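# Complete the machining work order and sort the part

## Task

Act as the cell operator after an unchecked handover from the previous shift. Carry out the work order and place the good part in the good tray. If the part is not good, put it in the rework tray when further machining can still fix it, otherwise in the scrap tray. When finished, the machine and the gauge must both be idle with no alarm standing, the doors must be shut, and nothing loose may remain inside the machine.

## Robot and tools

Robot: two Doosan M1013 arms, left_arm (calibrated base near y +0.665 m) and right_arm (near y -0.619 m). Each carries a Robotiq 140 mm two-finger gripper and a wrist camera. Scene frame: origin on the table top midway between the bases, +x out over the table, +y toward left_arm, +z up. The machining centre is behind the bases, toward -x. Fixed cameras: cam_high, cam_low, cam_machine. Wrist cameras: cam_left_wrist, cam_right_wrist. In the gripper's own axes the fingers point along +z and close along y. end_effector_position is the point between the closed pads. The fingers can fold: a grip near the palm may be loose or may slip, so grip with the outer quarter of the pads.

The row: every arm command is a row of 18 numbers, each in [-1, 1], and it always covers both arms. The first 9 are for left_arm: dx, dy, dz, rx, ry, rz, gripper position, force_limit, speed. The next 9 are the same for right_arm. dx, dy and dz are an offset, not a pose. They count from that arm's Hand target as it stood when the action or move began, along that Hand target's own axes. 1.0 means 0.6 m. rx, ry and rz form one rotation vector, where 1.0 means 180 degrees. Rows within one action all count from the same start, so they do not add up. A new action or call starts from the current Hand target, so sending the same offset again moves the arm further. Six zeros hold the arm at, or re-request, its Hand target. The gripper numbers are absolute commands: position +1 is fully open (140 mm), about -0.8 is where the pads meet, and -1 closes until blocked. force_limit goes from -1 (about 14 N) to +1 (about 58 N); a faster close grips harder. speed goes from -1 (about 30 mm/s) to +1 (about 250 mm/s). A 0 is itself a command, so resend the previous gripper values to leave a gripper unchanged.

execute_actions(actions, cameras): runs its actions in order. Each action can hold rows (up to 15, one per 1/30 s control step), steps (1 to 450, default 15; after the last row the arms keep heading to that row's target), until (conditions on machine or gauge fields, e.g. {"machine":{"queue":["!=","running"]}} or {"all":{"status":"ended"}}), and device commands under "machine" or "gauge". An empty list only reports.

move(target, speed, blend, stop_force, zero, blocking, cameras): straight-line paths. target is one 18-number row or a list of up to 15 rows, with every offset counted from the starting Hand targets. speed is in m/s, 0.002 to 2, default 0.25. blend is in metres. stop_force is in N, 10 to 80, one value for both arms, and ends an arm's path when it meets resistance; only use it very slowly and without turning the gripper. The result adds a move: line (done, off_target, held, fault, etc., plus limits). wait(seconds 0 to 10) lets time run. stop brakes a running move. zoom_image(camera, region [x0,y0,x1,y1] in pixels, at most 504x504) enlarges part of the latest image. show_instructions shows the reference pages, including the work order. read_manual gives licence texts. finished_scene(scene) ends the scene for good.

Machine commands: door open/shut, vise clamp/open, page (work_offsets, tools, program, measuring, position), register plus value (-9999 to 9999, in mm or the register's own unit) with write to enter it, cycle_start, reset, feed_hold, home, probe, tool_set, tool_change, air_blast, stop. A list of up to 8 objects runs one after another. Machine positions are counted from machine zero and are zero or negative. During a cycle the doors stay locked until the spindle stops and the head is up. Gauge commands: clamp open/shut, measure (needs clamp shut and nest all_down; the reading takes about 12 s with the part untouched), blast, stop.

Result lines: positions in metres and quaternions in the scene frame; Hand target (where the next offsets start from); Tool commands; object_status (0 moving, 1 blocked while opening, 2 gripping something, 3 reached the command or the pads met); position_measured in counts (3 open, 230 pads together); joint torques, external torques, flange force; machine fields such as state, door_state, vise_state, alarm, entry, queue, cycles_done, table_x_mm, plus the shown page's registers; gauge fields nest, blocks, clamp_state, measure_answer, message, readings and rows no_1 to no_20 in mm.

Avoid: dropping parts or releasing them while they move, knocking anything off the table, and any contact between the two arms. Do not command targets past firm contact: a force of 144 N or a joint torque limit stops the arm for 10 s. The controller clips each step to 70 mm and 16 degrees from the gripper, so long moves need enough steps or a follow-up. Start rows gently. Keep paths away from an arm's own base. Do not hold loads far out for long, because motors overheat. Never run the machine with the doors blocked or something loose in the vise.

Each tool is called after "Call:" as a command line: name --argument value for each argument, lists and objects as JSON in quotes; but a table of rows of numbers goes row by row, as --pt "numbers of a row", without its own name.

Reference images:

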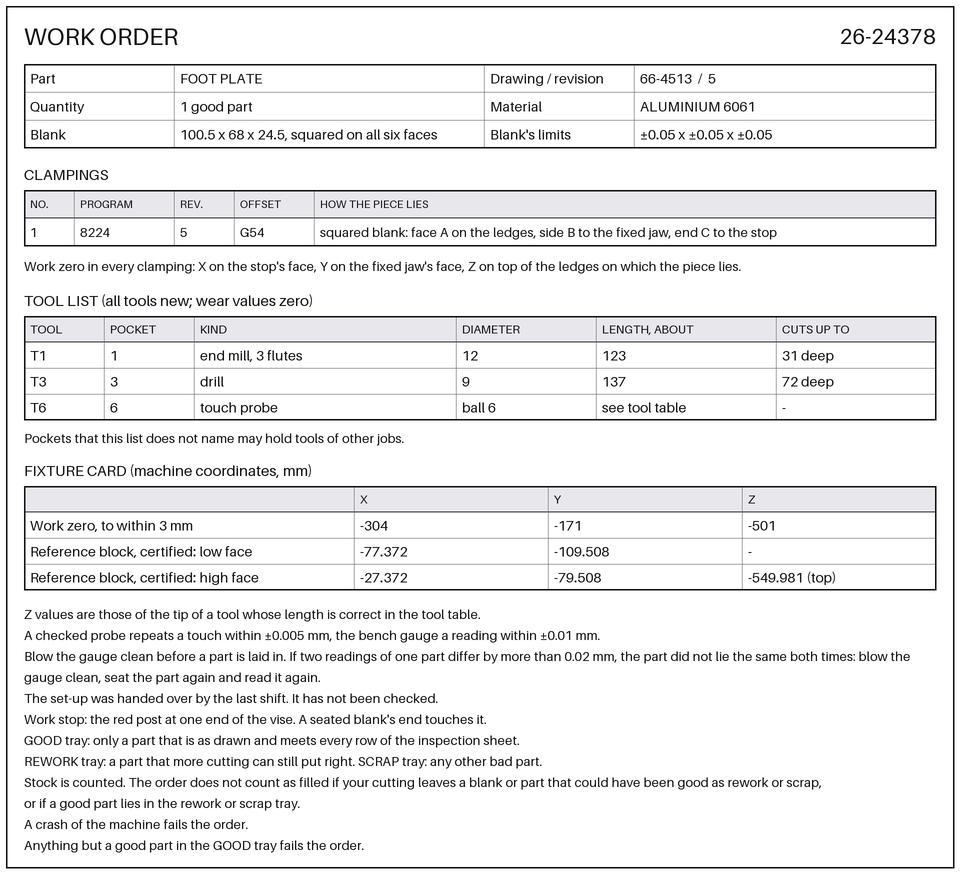

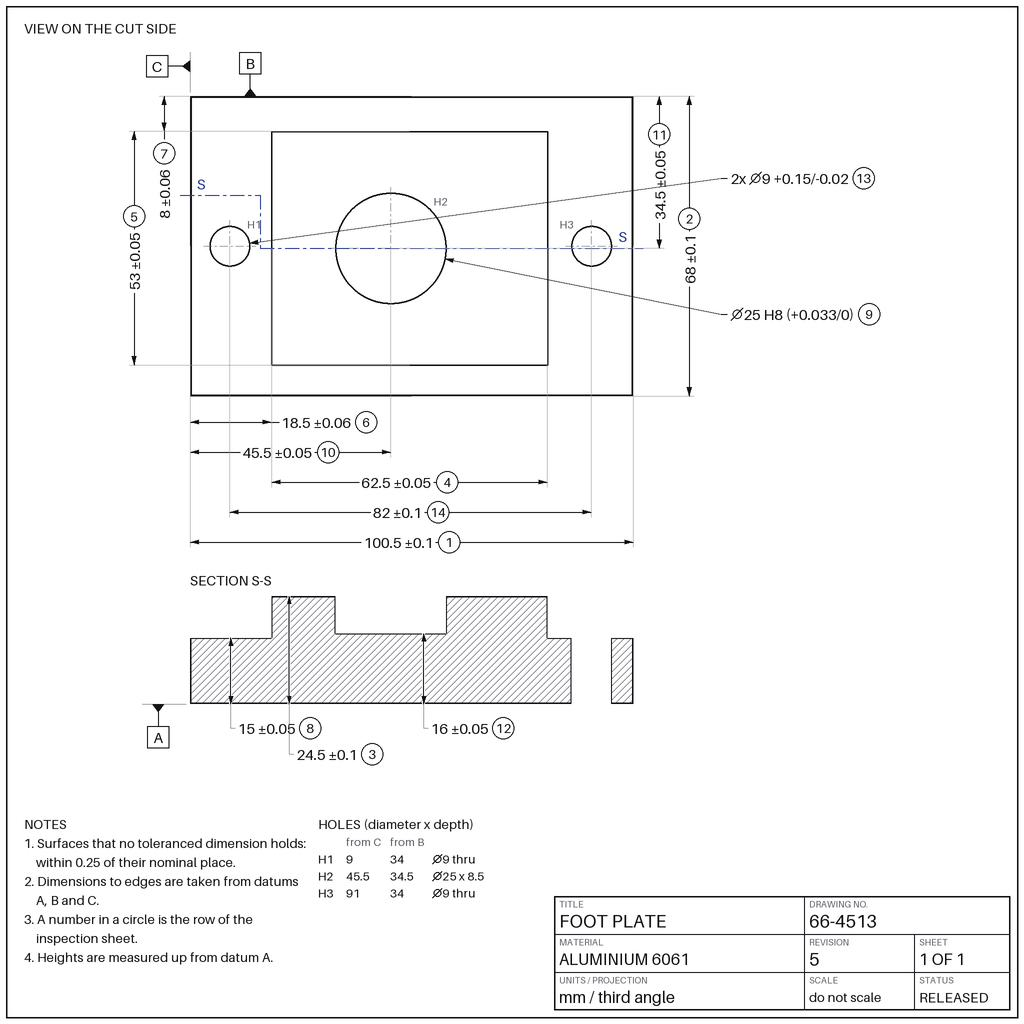

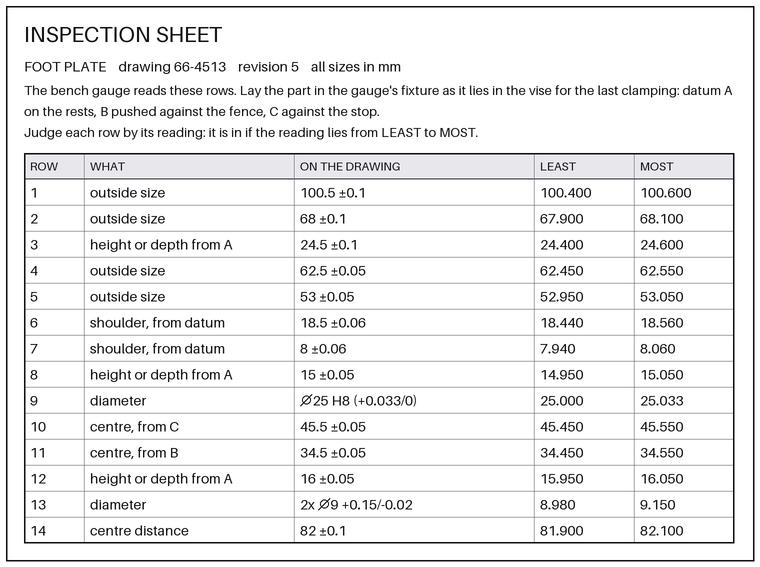

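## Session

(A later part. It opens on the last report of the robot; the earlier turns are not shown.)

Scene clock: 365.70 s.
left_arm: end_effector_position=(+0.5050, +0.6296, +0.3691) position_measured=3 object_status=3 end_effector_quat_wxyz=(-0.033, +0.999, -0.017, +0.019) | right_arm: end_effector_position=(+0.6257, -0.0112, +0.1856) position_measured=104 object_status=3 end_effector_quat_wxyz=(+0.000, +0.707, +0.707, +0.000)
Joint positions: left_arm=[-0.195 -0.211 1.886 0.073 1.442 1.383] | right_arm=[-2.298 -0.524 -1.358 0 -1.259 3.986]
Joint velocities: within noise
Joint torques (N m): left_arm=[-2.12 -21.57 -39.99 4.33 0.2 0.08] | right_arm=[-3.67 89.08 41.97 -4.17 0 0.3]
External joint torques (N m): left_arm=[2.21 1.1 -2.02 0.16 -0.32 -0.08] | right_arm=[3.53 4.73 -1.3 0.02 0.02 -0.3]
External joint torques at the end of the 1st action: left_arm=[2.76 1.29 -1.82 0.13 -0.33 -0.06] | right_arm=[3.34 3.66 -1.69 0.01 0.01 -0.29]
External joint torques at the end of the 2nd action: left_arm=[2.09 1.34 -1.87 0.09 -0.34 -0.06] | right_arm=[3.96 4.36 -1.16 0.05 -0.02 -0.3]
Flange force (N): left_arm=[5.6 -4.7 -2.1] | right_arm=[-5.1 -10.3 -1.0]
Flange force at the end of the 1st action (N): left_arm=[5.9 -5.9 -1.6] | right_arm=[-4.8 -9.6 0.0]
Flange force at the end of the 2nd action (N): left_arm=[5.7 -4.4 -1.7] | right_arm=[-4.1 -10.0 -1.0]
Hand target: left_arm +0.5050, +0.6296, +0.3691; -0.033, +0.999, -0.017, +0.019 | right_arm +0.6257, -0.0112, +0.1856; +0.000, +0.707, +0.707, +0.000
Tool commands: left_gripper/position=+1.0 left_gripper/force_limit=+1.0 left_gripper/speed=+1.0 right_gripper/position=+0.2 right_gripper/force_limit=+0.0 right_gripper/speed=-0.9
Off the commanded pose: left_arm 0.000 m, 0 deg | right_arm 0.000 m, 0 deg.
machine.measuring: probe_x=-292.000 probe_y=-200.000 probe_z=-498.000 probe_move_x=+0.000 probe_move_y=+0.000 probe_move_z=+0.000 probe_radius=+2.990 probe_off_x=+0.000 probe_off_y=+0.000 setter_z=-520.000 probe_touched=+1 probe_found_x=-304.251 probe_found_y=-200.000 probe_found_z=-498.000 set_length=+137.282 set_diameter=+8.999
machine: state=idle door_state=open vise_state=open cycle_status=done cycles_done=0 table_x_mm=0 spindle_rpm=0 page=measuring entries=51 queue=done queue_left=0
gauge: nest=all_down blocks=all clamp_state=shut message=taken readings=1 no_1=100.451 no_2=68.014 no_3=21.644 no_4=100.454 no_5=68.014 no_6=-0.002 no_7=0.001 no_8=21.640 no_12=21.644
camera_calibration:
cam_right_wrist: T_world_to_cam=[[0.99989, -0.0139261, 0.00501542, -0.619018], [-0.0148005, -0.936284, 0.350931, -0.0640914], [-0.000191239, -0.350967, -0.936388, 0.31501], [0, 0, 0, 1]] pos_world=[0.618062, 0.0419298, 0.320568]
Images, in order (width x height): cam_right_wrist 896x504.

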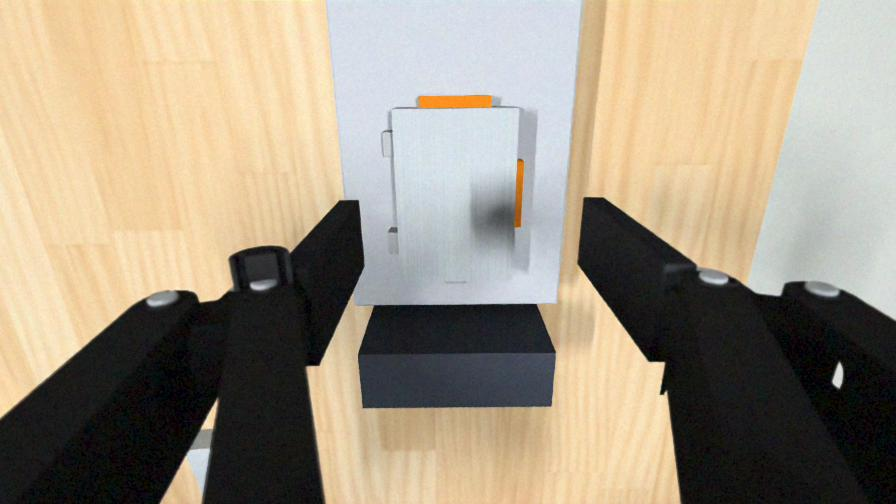

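Call:
move --target '[0.212,0.6285,0.016,-0.007,-0.0262,-0.5109,0.2,0,-0.9,-0.4707,-0.3288,0.051,0,0,-0.0306,0.35,0,-0.9]' --cameras '["cam_left_wrist","cam_right_wrist"]'

Call:
execute_actions --actions '[{"gauge":{"clamp":"open"},"steps":60}]' --cameras '[]'

Call:
move --target '[-0.449,0.0,0.232,0,0,0,0.2,0,-0.9,0,0,0,0,0,0,0.35,0,-0.9]' --cameras '["cam_left_wrist"]'

Scene clock: 387.80 s.
left_arm: end_effector_position=(+0.6197, +0.2495, +0.3391) position_measured=104 object_status=3 end_effector_quat_wxyz=(+0.000, +0.707, +0.707, +0.000) | right_arm: end_effector_position=(+0.4287, -0.2938, +0.1548) position_measured=85 object_status=3 end_effector_quat_wxyz=(+0.000, +0.672, +0.741, +0.000)
Joint positions: left_arm=[-0.676 0.223 1.502 0 1.417 -0.695] | right_arm=[-2.378 -0.038 -2.068 0 -1.036 3.81]
Joint velocities: within noise
Joint torques (N m): left_arm=[-2.57 -66.69 -39.6 4.1 0.39 0.12] | right_arm=[-3.93 38.64 38.07 -3.79 0.05 0.28]
External joint torques (N m): left_arm=[2.23 2.57 -1.68 0.16 -0.36 -0.12] | right_arm=[3.94 1.74 -1.61 0.08 -0.03 -0.28]
Flange force (N): left_arm=[-2.0 7.8 -1.2] | right_arm=[2.6 -9.0 0.1]
Hand target: left_arm +0.6197, +0.2495, +0.3391; +0.000, +0.707, +0.707, +0.000 | right_arm +0.4287, -0.2938, +0.1548; +0.000, +0.672, +0.741, +0.000
Off the commanded pose: left_arm 0.000 m, 0 deg | right_arm 0.000 m, 0 deg.
machine.measuring: probe_x=-292.000 probe_y=-200.000 probe_z=-498.000 probe_move_x=+0.000 probe_move_y=+0.000 probe_move_z=+0.000 probe_radius=+2.990 probe_off_x=+0.000 probe_off_y=+0.000 setter_z=-520.000 probe_touched=+1 probe_found_x=-304.251 probe_found_y=-200.000 probe_found_z=-498.000 set_length=+137.282 set_diameter=+8.999
machine: state=idle door_state=open vise_state=open cycle_status=done cycles_done=0 table_x_mm=0 spindle_rpm=0 page=measuring entries=51 queue=done queue_left=0
gauge: nest=all_down blocks=all clamp_state=shut message=taken readings=1 no_1=100.451 no_2=68.014 no_3=21.644 no_4=100.454 no_5=68.014 no_6=-0.002 no_7=0.001 no_8=21.640 no_12=21.644
move: done
camera_calibration:
cam_left_wrist: T_world_to_cam=[[0.999805, -0.0196695, 0.00145192, -0.606437], [-0.0188363, -0.930439, 0.365964, 0.116752], [-0.0058474, -0.36592, -0.930628, 0.55725], [0, 0, 0, 1]] pos_world=[0.611777, 0.300611, 0.476746]
cam_right_wrist: T_world_to_cam=[[0.996608, 0.0821356, 0.00518522, -0.396256], [0.0750941, -0.933332, 0.351074, -0.358546], [0.0336752, -0.349493, -0.936333, 0.172841], [0, 0, 0, 1]] pos_world=[0.416016, -0.241689, 0.289768]
Images, in order (width x height): cam_left_wrist 896x504, cam_right_wrist 896x504.

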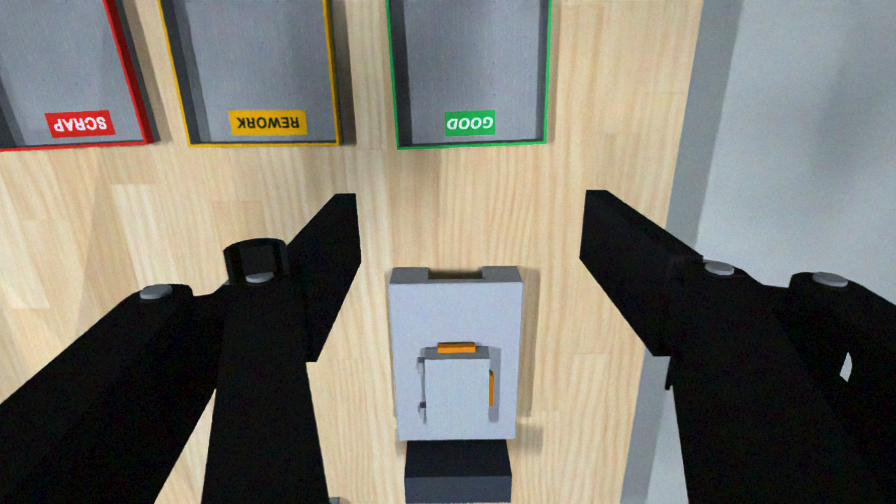

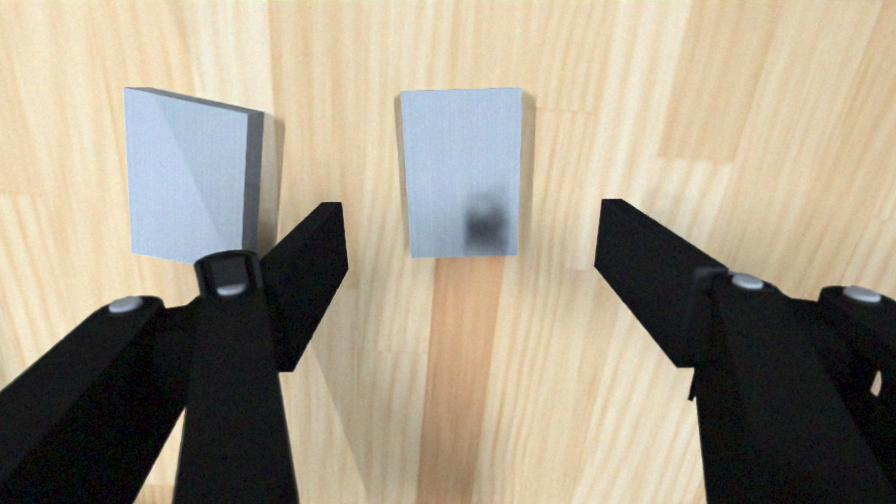

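Scene clock: 390.00 s.
left_arm: end_effector_position=(+0.6197, +0.2495, +0.3391) position_measured=104 object_status=3 end_effector_quat_wxyz=(+0.000, +0.707, +0.707, +0.000) | right_arm: end_effector_position=(+0.4287, -0.2938, +0.1548) position_measured=85 object_status=3 end_effector_quat_wxyz=(+0.000, +0.672, +0.741, +0.000)
Joint positions: left_arm=[-0.676 0.223 1.502 0 1.417 -0.695] | right_arm=[-2.378 -0.038 -2.068 0 -1.036 3.81]
Joint velocities: within noise
Joint torques (N m): left_arm=[-2.4 -66.32 -39.7 4.23 0.34 0.05] | right_arm=[-3.58 38.51 37.85 -3.76 0.01 0.28]
External joint torques (N m): left_arm=[2.41 1.75 -1.89 0.09 -0.33 -0.05] | right_arm=[3.54 2.18 -1.37 0.04 0 -0.28]
Flange force (N): left_arm=[-1.3 7.3 -1.8] | right_arm=[1.9 -8.7 -0.5]
Hand target: left_arm +0.6197, +0.2495, +0.3391; +0.000, +0.707, +0.707, +0.000 | right_arm +0.4287, -0.2938, +0.1548; +0.000, +0.672, +0.741, +0.000
Tool commands: left_gripper/position=+0.2 left_gripper/force_limit=+0.0 left_gripper/speed=-0.9 right_gripper/position=+0.35 right_gripper/force_limit=+0.0 right_gripper/speed=-0.9
Off the commanded pose: left_arm 0.000 m, 0 deg | right_arm 0.000 m, 0 deg.
machine.measuring: probe_x=-292.000 probe_y=-200.000 probe_z=-498.000 probe_move_x=+0.000 probe_move_y=+0.000 probe_move_z=+0.000 probe_radius=+2.990 probe_off_x=+0.000 probe_off_y=+0.000 setter_z=-520.000 probe_touched=+1 probe_found_x=-304.251 probe_found_y=-200.000 probe_found_z=-498.000 set_length=+137.282 set_diameter=+8.999
machine: state=idle door_state=open vise_state=open cycle_status=done cycles_done=0 table_x_mm=0 spindle_rpm=0 page=measuring entries=51 queue=done queue_left=0
gauge: nest=all_down blocks=all clamp_state=between message=taken readings=1 no_1=100.451 no_2=68.014 no_3=21.644 no_4=100.454 no_5=68.014 no_6=-0.002 no_7=0.001 no_8=21.640 no_12=21.644
No camera images: "cameras" was empty.

Scene clock: 391.70 s.
left_arm: end_effector_position=(+0.6198, -0.0198, +0.1999) position_measured=104 object_status=3 end_effector_quat_wxyz=(+0.000, +0.707, +0.707, +0.000) | right_arm: end_effector_position=(+0.4287, -0.2938, +0.1548) position_measured=85 object_status=3 end_effector_quat_wxyz=(+0.000, +0.672, +0.741, +0.000)
Joint positions: left_arm=[-0.912 0.575 1.249 0 1.317 -0.932] | right_arm=[-2.378 -0.038 -2.068 0 -1.036 3.81]
Joint velocities: within noise
Joint torques (N m): left_arm=[-2.89 -98.78 -39.17 4.17 0.41 0] | right_arm=[-3.47 38.7 38.02 -3.78 0.05 0.28]
External joint torques (N m): left_arm=[3 1.63 -1.48 0.03 -0.38 0] | right_arm=[3.41 1.99 -1.54 0.06 -0.04 -0.28]
Flange force (N): left_arm=[-2.8 6.7 -0.4] | right_arm=[1.6 -8.5 -0.3]
Hand target: left_arm +0.6198, -0.0199, +0.1999; +0.000, +0.707, +0.707, +0.000 | right_arm +0.4287, -0.2938, +0.1548; +0.000, +0.672, +0.741, +0.000
Off the commanded pose: left_arm 0.000 m, 0 deg | right_arm 0.000 m, 0 deg.
machine.measuring: probe_x=-292.000 probe_y=-200.000 probe_z=-498.000 probe_move_x=+0.000 probe_move_y=+0.000 probe_move_z=+0.000 probe_radius=+2.990 probe_off_x=+0.000 probe_off_y=+0.000 setter_z=-520.000 probe_touched=+1 probe_found_x=-304.251 probe_found_y=-200.000 probe_found_z=-498.000 set_length=+137.282 set_diameter=+8.999
machine: state=idle door_state=open vise_state=open cycle_status=done cycles_done=0 table_x_mm=0 spindle_rpm=0 page=measuring entries=51 queue=done queue_left=0
gauge: nest=all_down blocks=all clamp_state=open message=taken readings=1 no_1=100.451 no_2=68.014 no_3=21.644 no_4=100.454 no_5=68.014 no_6=-0.002 no_7=0.001 no_8=21.640 no_12=21.644
move: done
camera_calibration:
cam_left_wrist: T_world_to_cam=[[0.999806, -0.0196338, 0.0015453, -0.611665], [-0.0188372, -0.930439, 0.365962, -0.0828704], [-0.00574741, -0.36592, -0.930629, 0.329104], [0, 0, 0, 1]] pos_world=[0.611877, 0.0313106, 0.337546]
Images, in order (width x height): cam_left_wrist 896x504.

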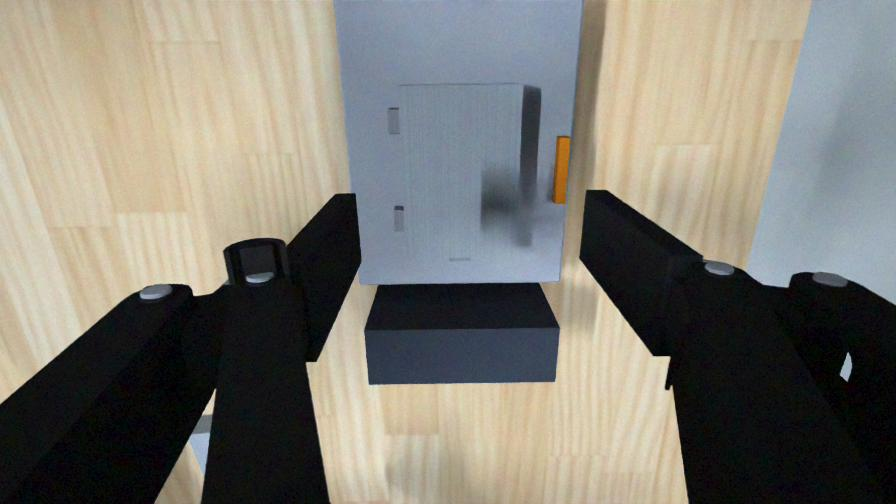

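Call:
move --target '[-0.008,0,0.1767,0,0,0,0.2,0,-0.9,-0.0003,-0.0035,0.1822,0,0,0,0.35,0,-0.9]' --speed 0.1 --cameras '["cam_left_wrist","cam_right_wrist"]'

Call:
execute_actions --actions '[{"rows":[[0,0,0,0,0,0,-1,0,-1,0,0,0,0,0,0,-1,0,-1]],"steps":75}]' --cameras '["cam_left_wrist","cam_right_wrist"]'

Scene clock: 406.53 s.
left_arm: end_effector_position=(+0.6198, -0.0247, +0.0939) position_measured=104 object_status=3 end_effector_quat_wxyz=(+0.000, +0.707, +0.707, +0.000) | right_arm: end_effector_position=(+0.4267, -0.2941, +0.0455) position_measured=85 object_status=3 end_effector_quat_wxyz=(+0.000, +0.672, +0.741, +0.000)
Joint positions: left_arm=[-0.916 0.639 1.343 0 1.159 -0.935] | right_arm=[-2.375 -0.16 -2.174 0 -0.807 3.813]
Joint velocities: within noise
Joint torques (N m): left_arm=[-2.77 -102.34 -37.07 3.86 0.13 0.1] | right_arm=[-3.73 45.29 32.35 -3.19 0.15 0.28]
External joint torques (N m): left_arm=[2.78 2.33 -1.18 0.1 -0.1 -0.1] | right_arm=[3.68 2.55 -1.55 0.06 -0.13 -0.28]
Flange force (N): left_arm=[-3.3 6.5 0.7] | right_arm=[1.7 -9.4 -2.5]
Hand target: left_arm +0.6198, -0.0247, +0.0938; +0.000, +0.707, +0.707, +0.000 | right_arm +0.4267, -0.2941, +0.0455; +0.000, +0.672, +0.741, +0.000
Off the commanded pose: left_arm 0.000 m, 0 deg | right_arm 0.000 m, 0 deg.
machine.measuring: probe_x=-292.000 probe_y=-200.000 probe_z=-498.000 probe_move_x=+0.000 probe_move_y=+0.000 probe_move_z=+0.000 probe_radius=+2.990 probe_off_x=+0.000 probe_off_y=+0.000 setter_z=-520.000 probe_touched=+1 probe_found_x=-304.251 probe_found_y=-200.000 probe_found_z=-498.000 set_length=+137.282 set_diameter=+8.999
machine: state=idle door_state=open vise_state=open cycle_status=done cycles_done=0 table_x_mm=0 spindle_rpm=0 page=measuring entries=51 queue=done queue_left=0
gauge: nest=all_down blocks=all clamp_state=open message=taken readings=1 no_1=100.451 no_2=68.014 no_3=21.644 no_4=100.454 no_5=68.014 no_6=-0.002 no_7=0.001 no_8=21.640 no_12=21.644
move: done
camera_calibration:
cam_left_wrist: T_world_to_cam=[[0.999805, -0.0196695, 0.00145192, -0.611675], [-0.0188363, -0.930439, 0.365964, -0.0486367], [-0.0058474, -0.36592, -0.930628, 0.228726], [0, 0, 0, 1]] pos_world=[0.611977, 0.0264106, 0.231546]
cam_right_wrist: T_world_to_cam=[[0.996611, 0.0821032, 0.00509968, -0.393658], [0.0750971, -0.933367, 0.350979, -0.320425], [0.0335764, -0.349407, -0.936369, 0.0705893], [0, 0, 0, 1]] pos_world=[0.414016, -0.242089, 0.180568]
Images, in order (width x height): cam_left_wrist 896x504, cam_right_wrist 896x504.

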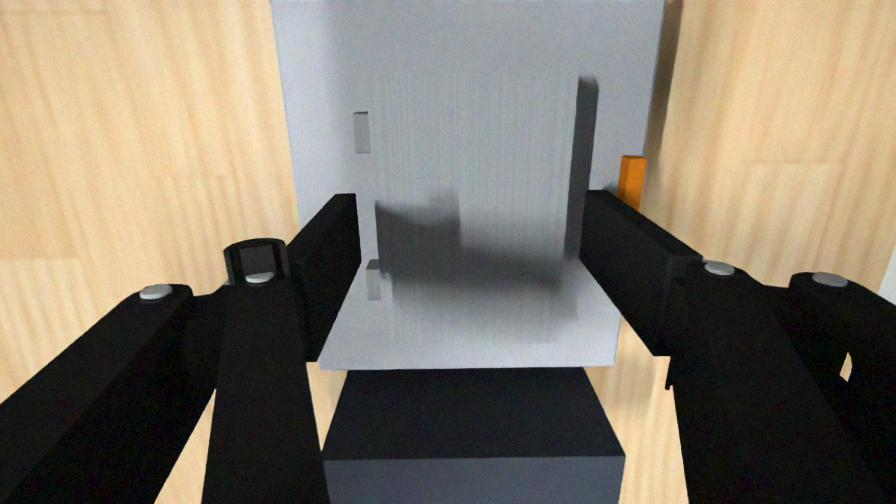

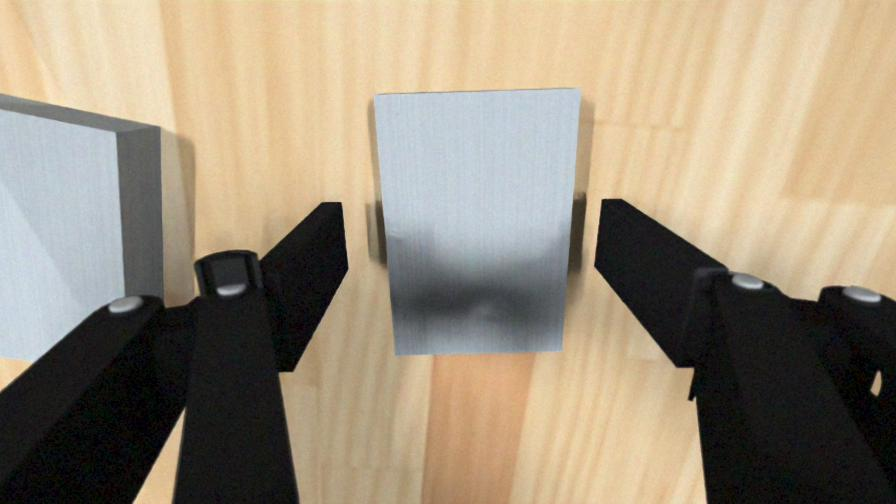

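Scene clock: 409.23 s.
left_arm: end_effector_position=(+0.6198, -0.0247, +0.0938) position_measured=129 object_status=2 end_effector_quat_wxyz=(+0.000, +0.707, +0.707, +0.000) | right_arm: end_effector_position=(+0.4267, -0.2941, +0.0455) position_measured=129 object_status=2 end_effector_quat_wxyz=(+0.000, +0.672, +0.741, +0.000)
Joint positions: left_arm=[-0.916 0.639 1.343 0 1.159 -0.935] | right_arm=[-2.375 -0.16 -2.174 0 -0.807 3.813]
Joint velocities: within noise
Joint torques (N m): left_arm=[-1.97 -89.68 -31.97 4.17 -1.5 -0.1] | right_arm=[-4.21 31.65 23.8 -3.08 2.01 0.75]
External joint torques (N m): left_arm=[1.97 -10.31 -6.32 -0.2 1.53 0.1] | right_arm=[4.1 16.46 7.1 -0.07 -1.99 -0.75]
Flange force (N): left_arm=[-0.6 3.5 -14.2] | right_arm=[-0.5 -12.5 -32.2]
Hand target: left_arm +0.6198, -0.0247, +0.0938; +0.000, +0.707, +0.707, +0.000 | right_arm +0.4267, -0.2941, +0.0455; +0.000, +0.672, +0.741, +0.000
Off the commanded pose: left_arm 0.000 m, 0 deg | right_arm 0.000 m, 0 deg.
machine.measuring: probe_x=-292.000 probe_y=-200.000 probe_z=-498.000 probe_move_x=+0.000 probe_move_y=+0.000 probe_move_z=+0.000 probe_radius=+2.990 probe_off_x=+0.000 probe_off_y=+0.000 setter_z=-520.000 probe_touched=+1 probe_found_x=-304.251 probe_found_y=-200.000 probe_found_z=-498.000 set_length=+137.282 set_diameter=+8.999
machine: state=idle door_state=open vise_state=open cycle_status=done cycles_done=0 table_x_mm=0 spindle_rpm=0 page=measuring entries=51 queue=done queue_left=0
gauge: nest=all_down blocks=all clamp_state=open message=taken readings=1 no_1=100.451 no_2=68.014 no_3=21.644 no_4=100.454 no_5=68.014 no_6=-0.002 no_7=0.001 no_8=21.640 no_12=21.644
camera_calibration:
cam_left_wrist: T_world_to_cam=[[0.999805, -0.0196701, 0.00145043, -0.611574], [-0.0188368, -0.930473, 0.365877, -0.0485809], [-0.00584724, -0.365833, -0.930662, 0.228638], [0, 0, 0, 1]] pos_world=[0.611877, 0.0264102, 0.231446]
cam_right_wrist: T_world_to_cam=[[0.996611, 0.0821032, 0.00509968, -0.393666], [0.0750971, -0.933367, 0.350979, -0.320297], [0.0335764, -0.349407, -0.936369, 0.0705306], [0, 0, 0, 1]] pos_world=[0.414016, -0.241989, 0.180468]
Images, in order (width x height): cam_left_wrist 896x504, cam_right_wrist 896x504.

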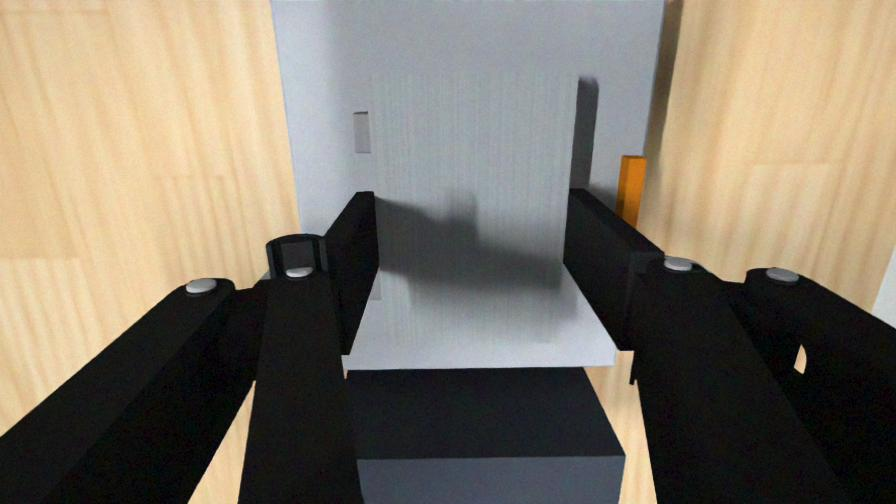

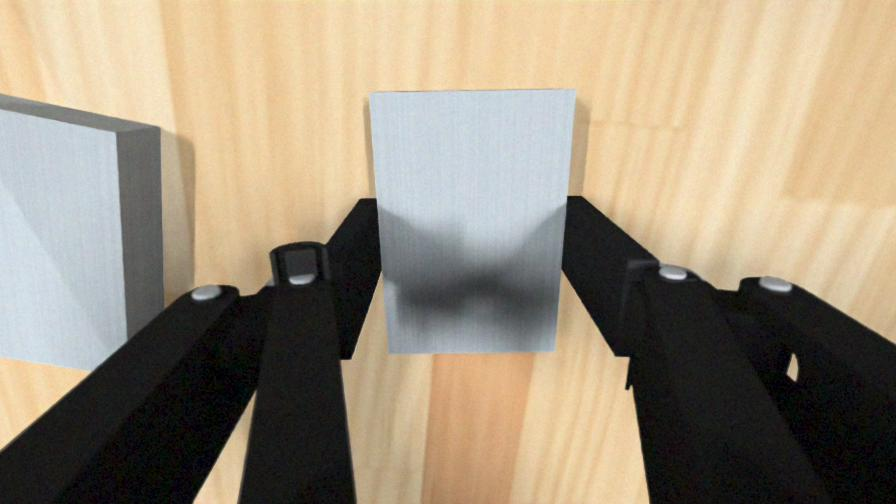

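Call:
move --target '[0,0,-0.2,0,0,0,-1,0,-1,0,0,-0.274,0,0,0,-1,0,-1]' --speed 0.1 --cameras '[]'

Call:
move --target '[0.575,-0.645,0,0,0,0,-1,0,-1,0,0,0,0,0,0,-1,0,-1]' --cameras '["cam_left_wrist"]'

Scene clock: 429.87 s.
left_arm: end_effector_position=(+0.6198, -0.0247, +0.2138) position_measured=129 object_status=2 end_effector_quat_wxyz=(+0.000, +0.707, +0.707, +0.000) | right_arm: end_effector_position=(+0.4266, -0.2942, +0.2098) position_measured=129 object_status=2 end_effector_quat_wxyz=(+0.000, +0.672, +0.741, +0.000)
Joint positions: left_arm=[-0.916 0.576 1.223 0 1.343 -0.935] | right_arm=[-2.375 0.011 -2.006 0 -1.146 3.813]
Joint velocities: within noise
Joint torques (N m): left_arm=[-2.51 -102.9 -40.78 4.15 0.37 0.07] | right_arm=[-3.8 38.16 42.39 -4 0.1 0.27]
External joint torques (N m): left_arm=[2.39 5.91 0.07 0.05 -0.34 -0.07] | right_arm=[3.71 -0.28 -3.63 0.05 -0.08 -0.27]
Flange force (N): left_arm=[-5.8 8.0 2.9] | right_arm=[2.3 -8.7 4.5]
Hand target: left_arm +0.6198, -0.0247, +0.2138; +0.000, +0.707, +0.707, +0.000 | right_arm +0.4266, -0.2942, +0.2099; +0.000, +0.672, +0.741, +0.000
Off the commanded pose: left_arm 0.000 m, 0 deg | right_arm 0.000 m, 0 deg.
machine.measuring: probe_x=-292.000 probe_y=-200.000 probe_z=-498.000 probe_move_x=+0.000 probe_move_y=+0.000 probe_move_z=+0.000 probe_radius=+2.990 probe_off_x=+0.000 probe_off_y=+0.000 setter_z=-520.000 probe_touched=+1 probe_found_x=-304.251 probe_found_y=-200.000 probe_found_z=-498.000 set_length=+137.282 set_diameter=+8.999
machine: state=idle door_state=open vise_state=open cycle_status=done cycles_done=0 table_x_mm=0 spindle_rpm=0 page=measuring entries=51 queue=done queue_left=0
gauge: nest=all_up blocks=free clamp_state=open message=taken readings=1 no_1=100.451 no_2=68.014 no_3=21.644 no_4=100.454 no_5=68.014 no_6=-0.002 no_7=0.001 no_8=21.640 no_12=21.644
move: done
No camera images: "cameras" was empty.

Scene clock: 432.47 s.
left_arm: end_effector_position=(+0.2328, +0.3203, +0.2137) position_measured=129 object_status=2 end_effector_quat_wxyz=(+0.000, +0.707, +0.707, +0.000) | right_arm: end_effector_position=(+0.4266, -0.2942, +0.2099) position_measured=129 object_status=2 end_effector_quat_wxyz=(+0.000, +0.672, +0.741, +0.000)
Joint positions: left_arm=[-1.196 -0.224 2.181 0 1.184 -1.216] | right_arm=[-2.375 0.011 -2.006 0 -1.146 3.813]
Joint velocities: within noise
Joint torques (N m): left_arm=[-2.3 -18.04 -38.77 3.86 0.25 0.12] | right_arm=[-3.57 37.76 42.56 -3.97 0.02 0.31]
External joint torques (N m): left_arm=[2.31 2.22 -0.14 0.15 -0.23 -0.12] | right_arm=[3.53 0.03 -3.78 0.03 0 -0.31]
Flange force (N): left_arm=[-1.9 7.3 1.9] | right_arm=[1.6 -9.0 4.7]
Hand target: left_arm +0.2327, +0.3203, +0.2137; +0.000, +0.707, +0.707, +0.000 | right_arm +0.4266, -0.2942, +0.2099; +0.000, +0.672, +0.741, +0.000
Off the commanded pose: left_arm 0.000 m, 0 deg | right_arm 0.000 m, 0 deg.
machine.measuring: probe_x=-292.000 probe_y=-200.000 probe_z=-498.000 probe_move_x=+0.000 probe_move_y=+0.000 probe_move_z=+0.000 probe_radius=+2.990 probe_off_x=+0.000 probe_off_y=+0.000 setter_z=-520.000 probe_touched=+1 probe_found_x=-304.251 probe_found_y=-200.000 probe_found_z=-498.000 set_length=+137.282 set_diameter=+8.999
machine: state=idle door_state=open vise_state=open cycle_status=done cycles_done=0 table_x_mm=0 spindle_rpm=0 page=measuring entries=51 queue=done queue_left=0
gauge: nest=all_up blocks=free clamp_state=open message=taken readings=1 no_1=100.451 no_2=68.014 no_3=21.644 no_4=100.454 no_5=68.014 no_6=-0.002 no_7=0.001 no_8=21.640 no_12=21.644
move: done
camera_calibration:
cam_left_wrist: T_world_to_cam=[[0.999805, -0.0196701, 0.00145043, -0.218037], [-0.0188368, -0.930473, 0.365877, 0.221274], [-0.00584724, -0.365833, -0.930662, 0.464174], [0, 0, 0, 1]] pos_world=[0.224877, 0.37141, 0.351346]
Images, in order (width x height): cam_left_wrist 896x504.

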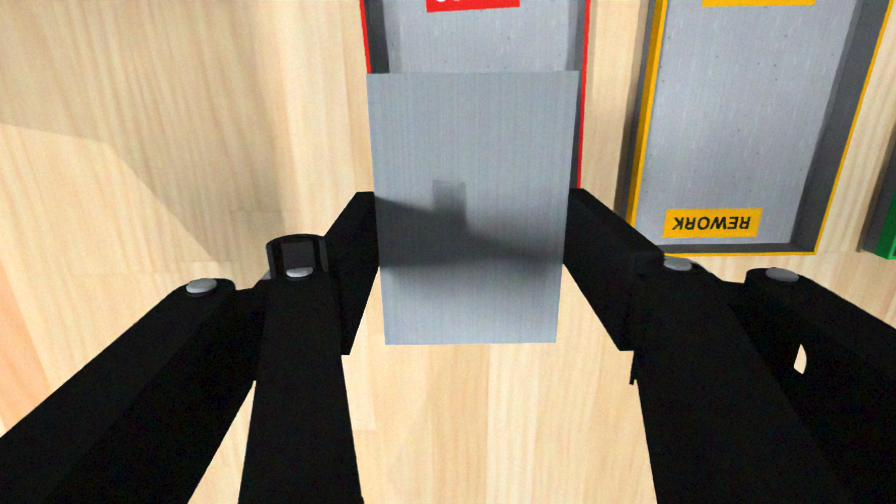

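Call:
move --target '[-0.0,0.01,0.235,0,0,0,-1,0,-1,0,0,0,0,0,0,-1,0,-1]' --speed 0.15 --cameras '["cam_left_wrist"]'

Call:
move --target '[0,0,0.06,0,0,0,-1,0,-1,0,0,0,0,0,0,-1,0,-1]' --speed 0.015 --stop_force 12 --cameras '["cam_high"]'

Scene clock: 450.67 s.
left_arm: end_effector_position=(+0.2388, +0.3203, +0.0727) position_measured=129 object_status=2 end_effector_quat_wxyz=(+0.000, +0.707, +0.707, +0.000) | right_arm: end_effector_position=(+0.4266, -0.2942, +0.2099) position_measured=129 object_status=2 end_effector_quat_wxyz=(+0.000, +0.672, +0.741, +0.000)
Joint positions: left_arm=[-1.182 -0.064 2.349 0 0.857 -1.201] | right_arm=[-2.375 0.011 -2.006 0 -1.146 3.813]
Joint velocities: within noise
Joint torques (N m): left_arm=[-2.58 -28.39 -31.55 3.19 0.39 0.06] | right_arm=[-3.67 38.06 42.63 -4.01 0.04 0.27]
External joint torques (N m): left_arm=[2.39 3.4 -0.26 0.09 -0.36 -0.06] | right_arm=[3.53 0.25 -3.76 0.05 -0.02 -0.27]
Flange force (N): left_arm=[-3.4 8.5 5.7] | right_arm=[1.4 -9.3 4.4]
Hand target: left_arm +0.2388, +0.3203, +0.0727; +0.000, +0.707, +0.707, +0.000 | right_arm +0.4266, -0.2942, +0.2099; +0.000, +0.672, +0.741, +0.000
Off the commanded pose: left_arm 0.000 m, 0 deg | right_arm 0.000 m, 0 deg.
machine.measuring: probe_x=-292.000 probe_y=-200.000 probe_z=-498.000 probe_move_x=+0.000 probe_move_y=+0.000 probe_move_z=+0.000 probe_radius=+2.990 probe_off_x=+0.000 probe_off_y=+0.000 setter_z=-520.000 probe_touched=+1 probe_found_x=-304.251 probe_found_y=-200.000 probe_found_z=-498.000 set_length=+137.282 set_diameter=+8.999
machine: state=idle door_state=open vise_state=open cycle_status=done cycles_done=0 table_x_mm=0 spindle_rpm=0 page=measuring entries=51 queue=done queue_left=0
gauge: nest=all_up blocks=free clamp_state=open message=taken readings=1 no_1=100.451 no_2=68.014 no_3=21.644 no_4=100.454 no_5=68.014 no_6=-0.002 no_7=0.001 no_8=21.640 no_12=21.644
move: done
camera_calibration:
cam_left_wrist: T_world_to_cam=[[0.999805, -0.0196701, 0.00145043, -0.223831], [-0.0188368, -0.930473, 0.365877, 0.272975], [-0.00584724, -0.365833, -0.930662, 0.332985], [0, 0, 0, 1]] pos_world=[0.230877, 0.37141, 0.210346]
Images, in order (width x height): cam_left_wrist 896x504.

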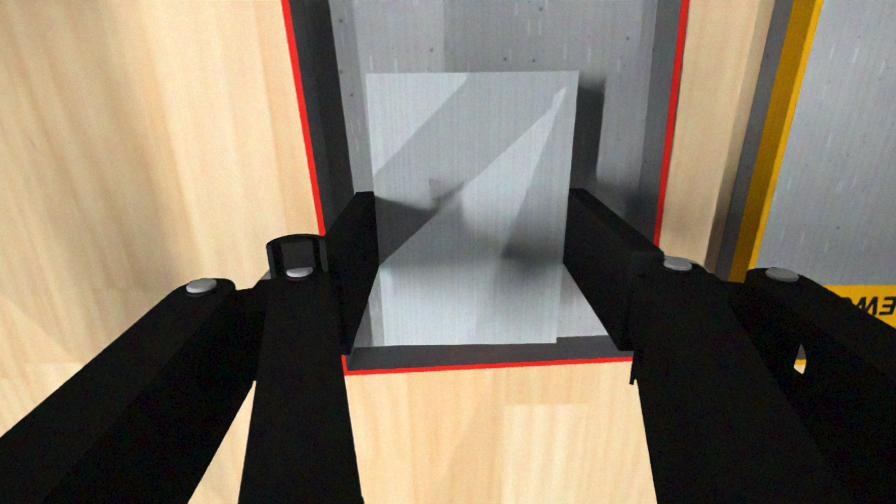

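Scene clock: 453.10 s.
left_arm: end_effector_position=(+0.2388, +0.3203, +0.0457) position_measured=129 object_status=2 end_effector_quat_wxyz=(+0.000, +0.707, +0.707, +0.000) | right_arm: end_effector_position=(+0.4266, -0.2942, +0.2099) position_measured=129 object_status=2 end_effector_quat_wxyz=(+0.000, +0.672, +0.741, +0.000)
Joint positions: left_arm=[-1.181 -0.022 2.375 0 0.788 -1.201] | right_arm=[-2.375 0.011 -2.006 0 -1.146 3.813]
Joint velocities: within noise
Joint torques (N m): left_arm=[-2.2 -11.32 -18.23 3.57 -4.31 0.02] | right_arm=[-3.63 38.05 42.44 -3.97 0 0.29]
External joint torques (N m): left_arm=[2.01 -15.96 -11.48 -0.51 4.35 -0.02] | right_arm=[3.68 -0.65 -3.64 0.03 0.03 -0.29]
Flange force (N): left_arm=[9.3 1.2 -48.2] | right_arm=[2.6 -8.1 5.0]
Hand target: left_arm +0.2388, +0.3203, +0.0457; +0.000, +0.707, +0.707, +0.000 (not the last commanded pose) | right_arm +0.4266, -0.2942, +0.2099; +0.000, +0.672, +0.741, +0.000
Off the commanded pose: left_arm 0.009 m, 0 deg | right_arm 0.000 m, 0 deg.
machine.measuring: probe_x=-292.000 probe_y=-200.000 probe_z=-498.000 probe_move_x=+0.000 probe_move_y=+0.000 probe_move_z=+0.000 probe_radius=+2.990 probe_off_x=+0.000 probe_off_y=+0.000 setter_z=-520.000 probe_touched=+1 probe_found_x=-304.251 probe_found_y=-200.000 probe_found_z=-498.000 set_length=+137.282 set_diameter=+8.999
machine: state=idle door_state=open vise_state=open cycle_status=done cycles_done=0 table_x_mm=0 spindle_rpm=0 page=measuring entries=51 queue=done queue_left=0
gauge: nest=all_up blocks=free clamp_state=open message=taken readings=1 no_1=100.451 no_2=68.014 no_3=21.644 no_4=100.454 no_5=68.014 no_6=-0.002 no_7=0.001 no_8=21.640 no_12=21.644
move: contact (left_arm)
Images, in order (width x height): cam_high 896x504.

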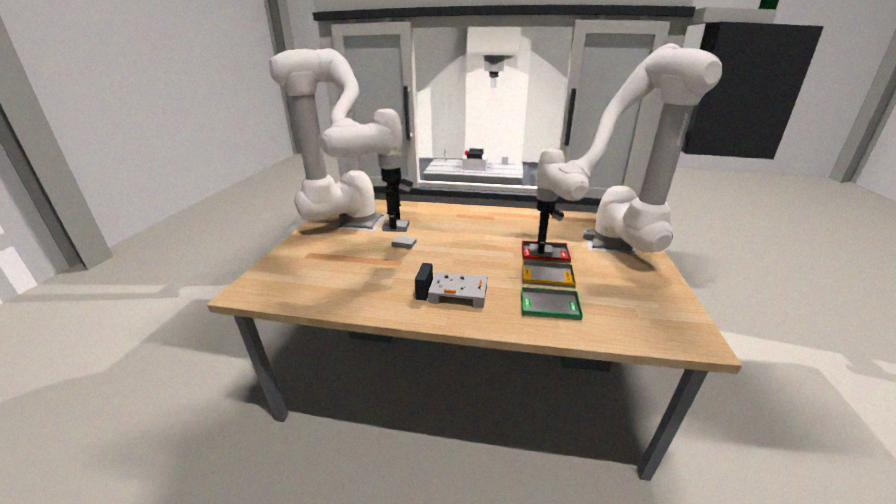

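Call:
execute_actions --actions '[{"rows":[[0,0,0,0,0,0,0.2,0,-0.9,0,0,0,0,0,0,-1,0,-1]],"steps":45,"gauge":{"blast":true}}]' --cameras '[]'

Call:
move --target '[0,0,-0.25,0,0,0,0.2,0,-0.9,0,0,0,0,0,0,-1,0,-1]' --speed 0.12 --cameras '["cam_left_wrist"]'

Scene clock: 463.50 s.
left_arm: end_effector_position=(+0.2388, +0.3203, +0.0457) position_measured=104 object_status=3 end_effector_quat_wxyz=(+0.000, +0.707, +0.707, +0.000) | right_arm: end_effector_position=(+0.4266, -0.2942, +0.2099) position_measured=129 object_status=2 end_effector_quat_wxyz=(+0.000, +0.672, +0.741, +0.000)
Joint positions: left_arm=[-1.181 -0.022 2.375 0 0.788 -1.201] | right_arm=[-2.375 0.011 -2.006 0 -1.146 3.813]
Joint velocities: within noise
Joint torques (N m): left_arm=[-2.68 -28.66 -28.25 2.94 0.38 0.06] | right_arm=[-3.86 37.94 42.56 -4.01 0.01 0.27]
External joint torques (N m): left_arm=[2.62 1.26 -1.48 0.13 -0.35 -0.06] | right_arm=[3.8 -0.12 -3.73 0.06 0.01 -0.27]
Flange force (N): left_arm=[-1.6 8.2 1.6] | right_arm=[2.2 -9.1 4.7]
Hand target: left_arm +0.2388, +0.3203, +0.0457; +0.000, +0.707, +0.707, +0.000 | right_arm +0.4266, -0.2942, +0.2099; +0.000, +0.672, +0.741, +0.000
Off the commanded pose: left_arm 0.000 m, 0 deg | right_arm 0.000 m, 0 deg.
machine.measuring: probe_x=-292.000 probe_y=-200.000 probe_z=-498.000 probe_move_x=+0.000 probe_move_y=+0.000 probe_move_z=+0.000 probe_radius=+2.990 probe_off_x=+0.000 probe_off_y=+0.000 setter_z=-520.000 probe_touched=+1 probe_found_x=-304.251 probe_found_y=-200.000 probe_found_z=-498.000 set_length=+137.282 set_diameter=+8.999
machine: state=idle door_state=open vise_state=open cycle_status=done cycles_done=0 table_x_mm=0 spindle_rpm=0 page=measuring entries=51 queue=done queue_left=0
gauge: nest=all_up blocks=free clamp_state=open state=busy message=taken readings=1 no_1=100.451 no_2=68.014 no_3=21.644 no_4=100.454 no_5=68.014 no_6=-0.002 no_7=0.001 no_8=21.640 no_12=21.644
No camera images: "cameras" was empty.

Scene clock: 465.17 s.
left_arm: end_effector_position=(+0.2388, +0.3203, +0.1957) position_measured=104 object_status=3 end_effector_quat_wxyz=(+0.000, +0.707, +0.707, +0.000) | right_arm: end_effector_position=(+0.4266, -0.2942, +0.2099) position_measured=129 object_status=2 end_effector_quat_wxyz=(+0.000, +0.672, +0.741, +0.000)
Joint positions: left_arm=[-1.182 -0.205 2.202 0 1.144 -1.201] | right_arm=[-2.375 0.011 -2.006 0 -1.146 3.813]
Joint velocities: within noise
Joint torques (N m): left_arm=[-2.32 -18.37 -36.63 3.84 0.4 0.06] | right_arm=[-3.72 38.02 42.52 -4.02 0 0.32]
External joint torques (N m): left_arm=[2.29 1.35 -1.5 0.1 -0.37 -0.06] | right_arm=[3.69 -0.6 -3.92 0.08 0.01 -0.32]
Flange force (N): left_arm=[-2.1 7.5 -0.1] | right_arm=[2.3 -8.5 5.3]
Hand target: left_arm +0.2388, +0.3203, +0.1957; +0.000, +0.707, +0.707, +0.000 | right_arm +0.4266, -0.2942, +0.2099; +0.000, +0.672, +0.741, +0.000
Off the commanded pose: left_arm 0.000 m, 0 deg | right_arm 0.000 m, 0 deg.
machine.measuring: probe_x=-292.000 probe_y=-200.000 probe_z=-498.000 probe_move_x=+0.000 probe_move_y=+0.000 probe_move_z=+0.000 probe_radius=+2.990 probe_off_x=+0.000 probe_off_y=+0.000 setter_z=-520.000 probe_touched=+1 probe_found_x=-304.251 probe_found_y=-200.000 probe_found_z=-498.000 set_length=+137.282 set_diameter=+8.999
machine: state=idle door_state=open vise_state=open cycle_status=done cycles_done=0 table_x_mm=0 spindle_rpm=0 page=measuring entries=51 queue=done queue_left=0
gauge: nest=all_up blocks=free clamp_state=open message=taken readings=1 no_1=100.451 no_2=68.014 no_3=21.644 no_4=100.454 no_5=68.014 no_6=-0.002 no_7=0.001 no_8=21.640 no_12=21.644
move: done
camera_calibration:
cam_left_wrist: T_world_to_cam=[[0.999805, -0.0196701, 0.00145043, -0.224012], [-0.0188368, -0.930473, 0.365877, 0.227879], [-0.00584724, -0.365833, -0.930662, 0.44742], [0, 0, 0, 1]] pos_world=[0.230877, 0.37131, 0.333346]
Images, in order (width x height): cam_left_wrist 896x504.

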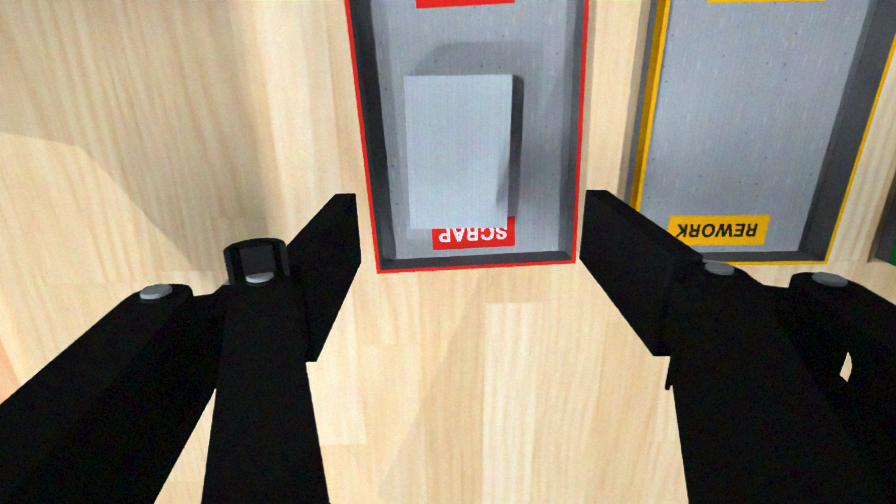

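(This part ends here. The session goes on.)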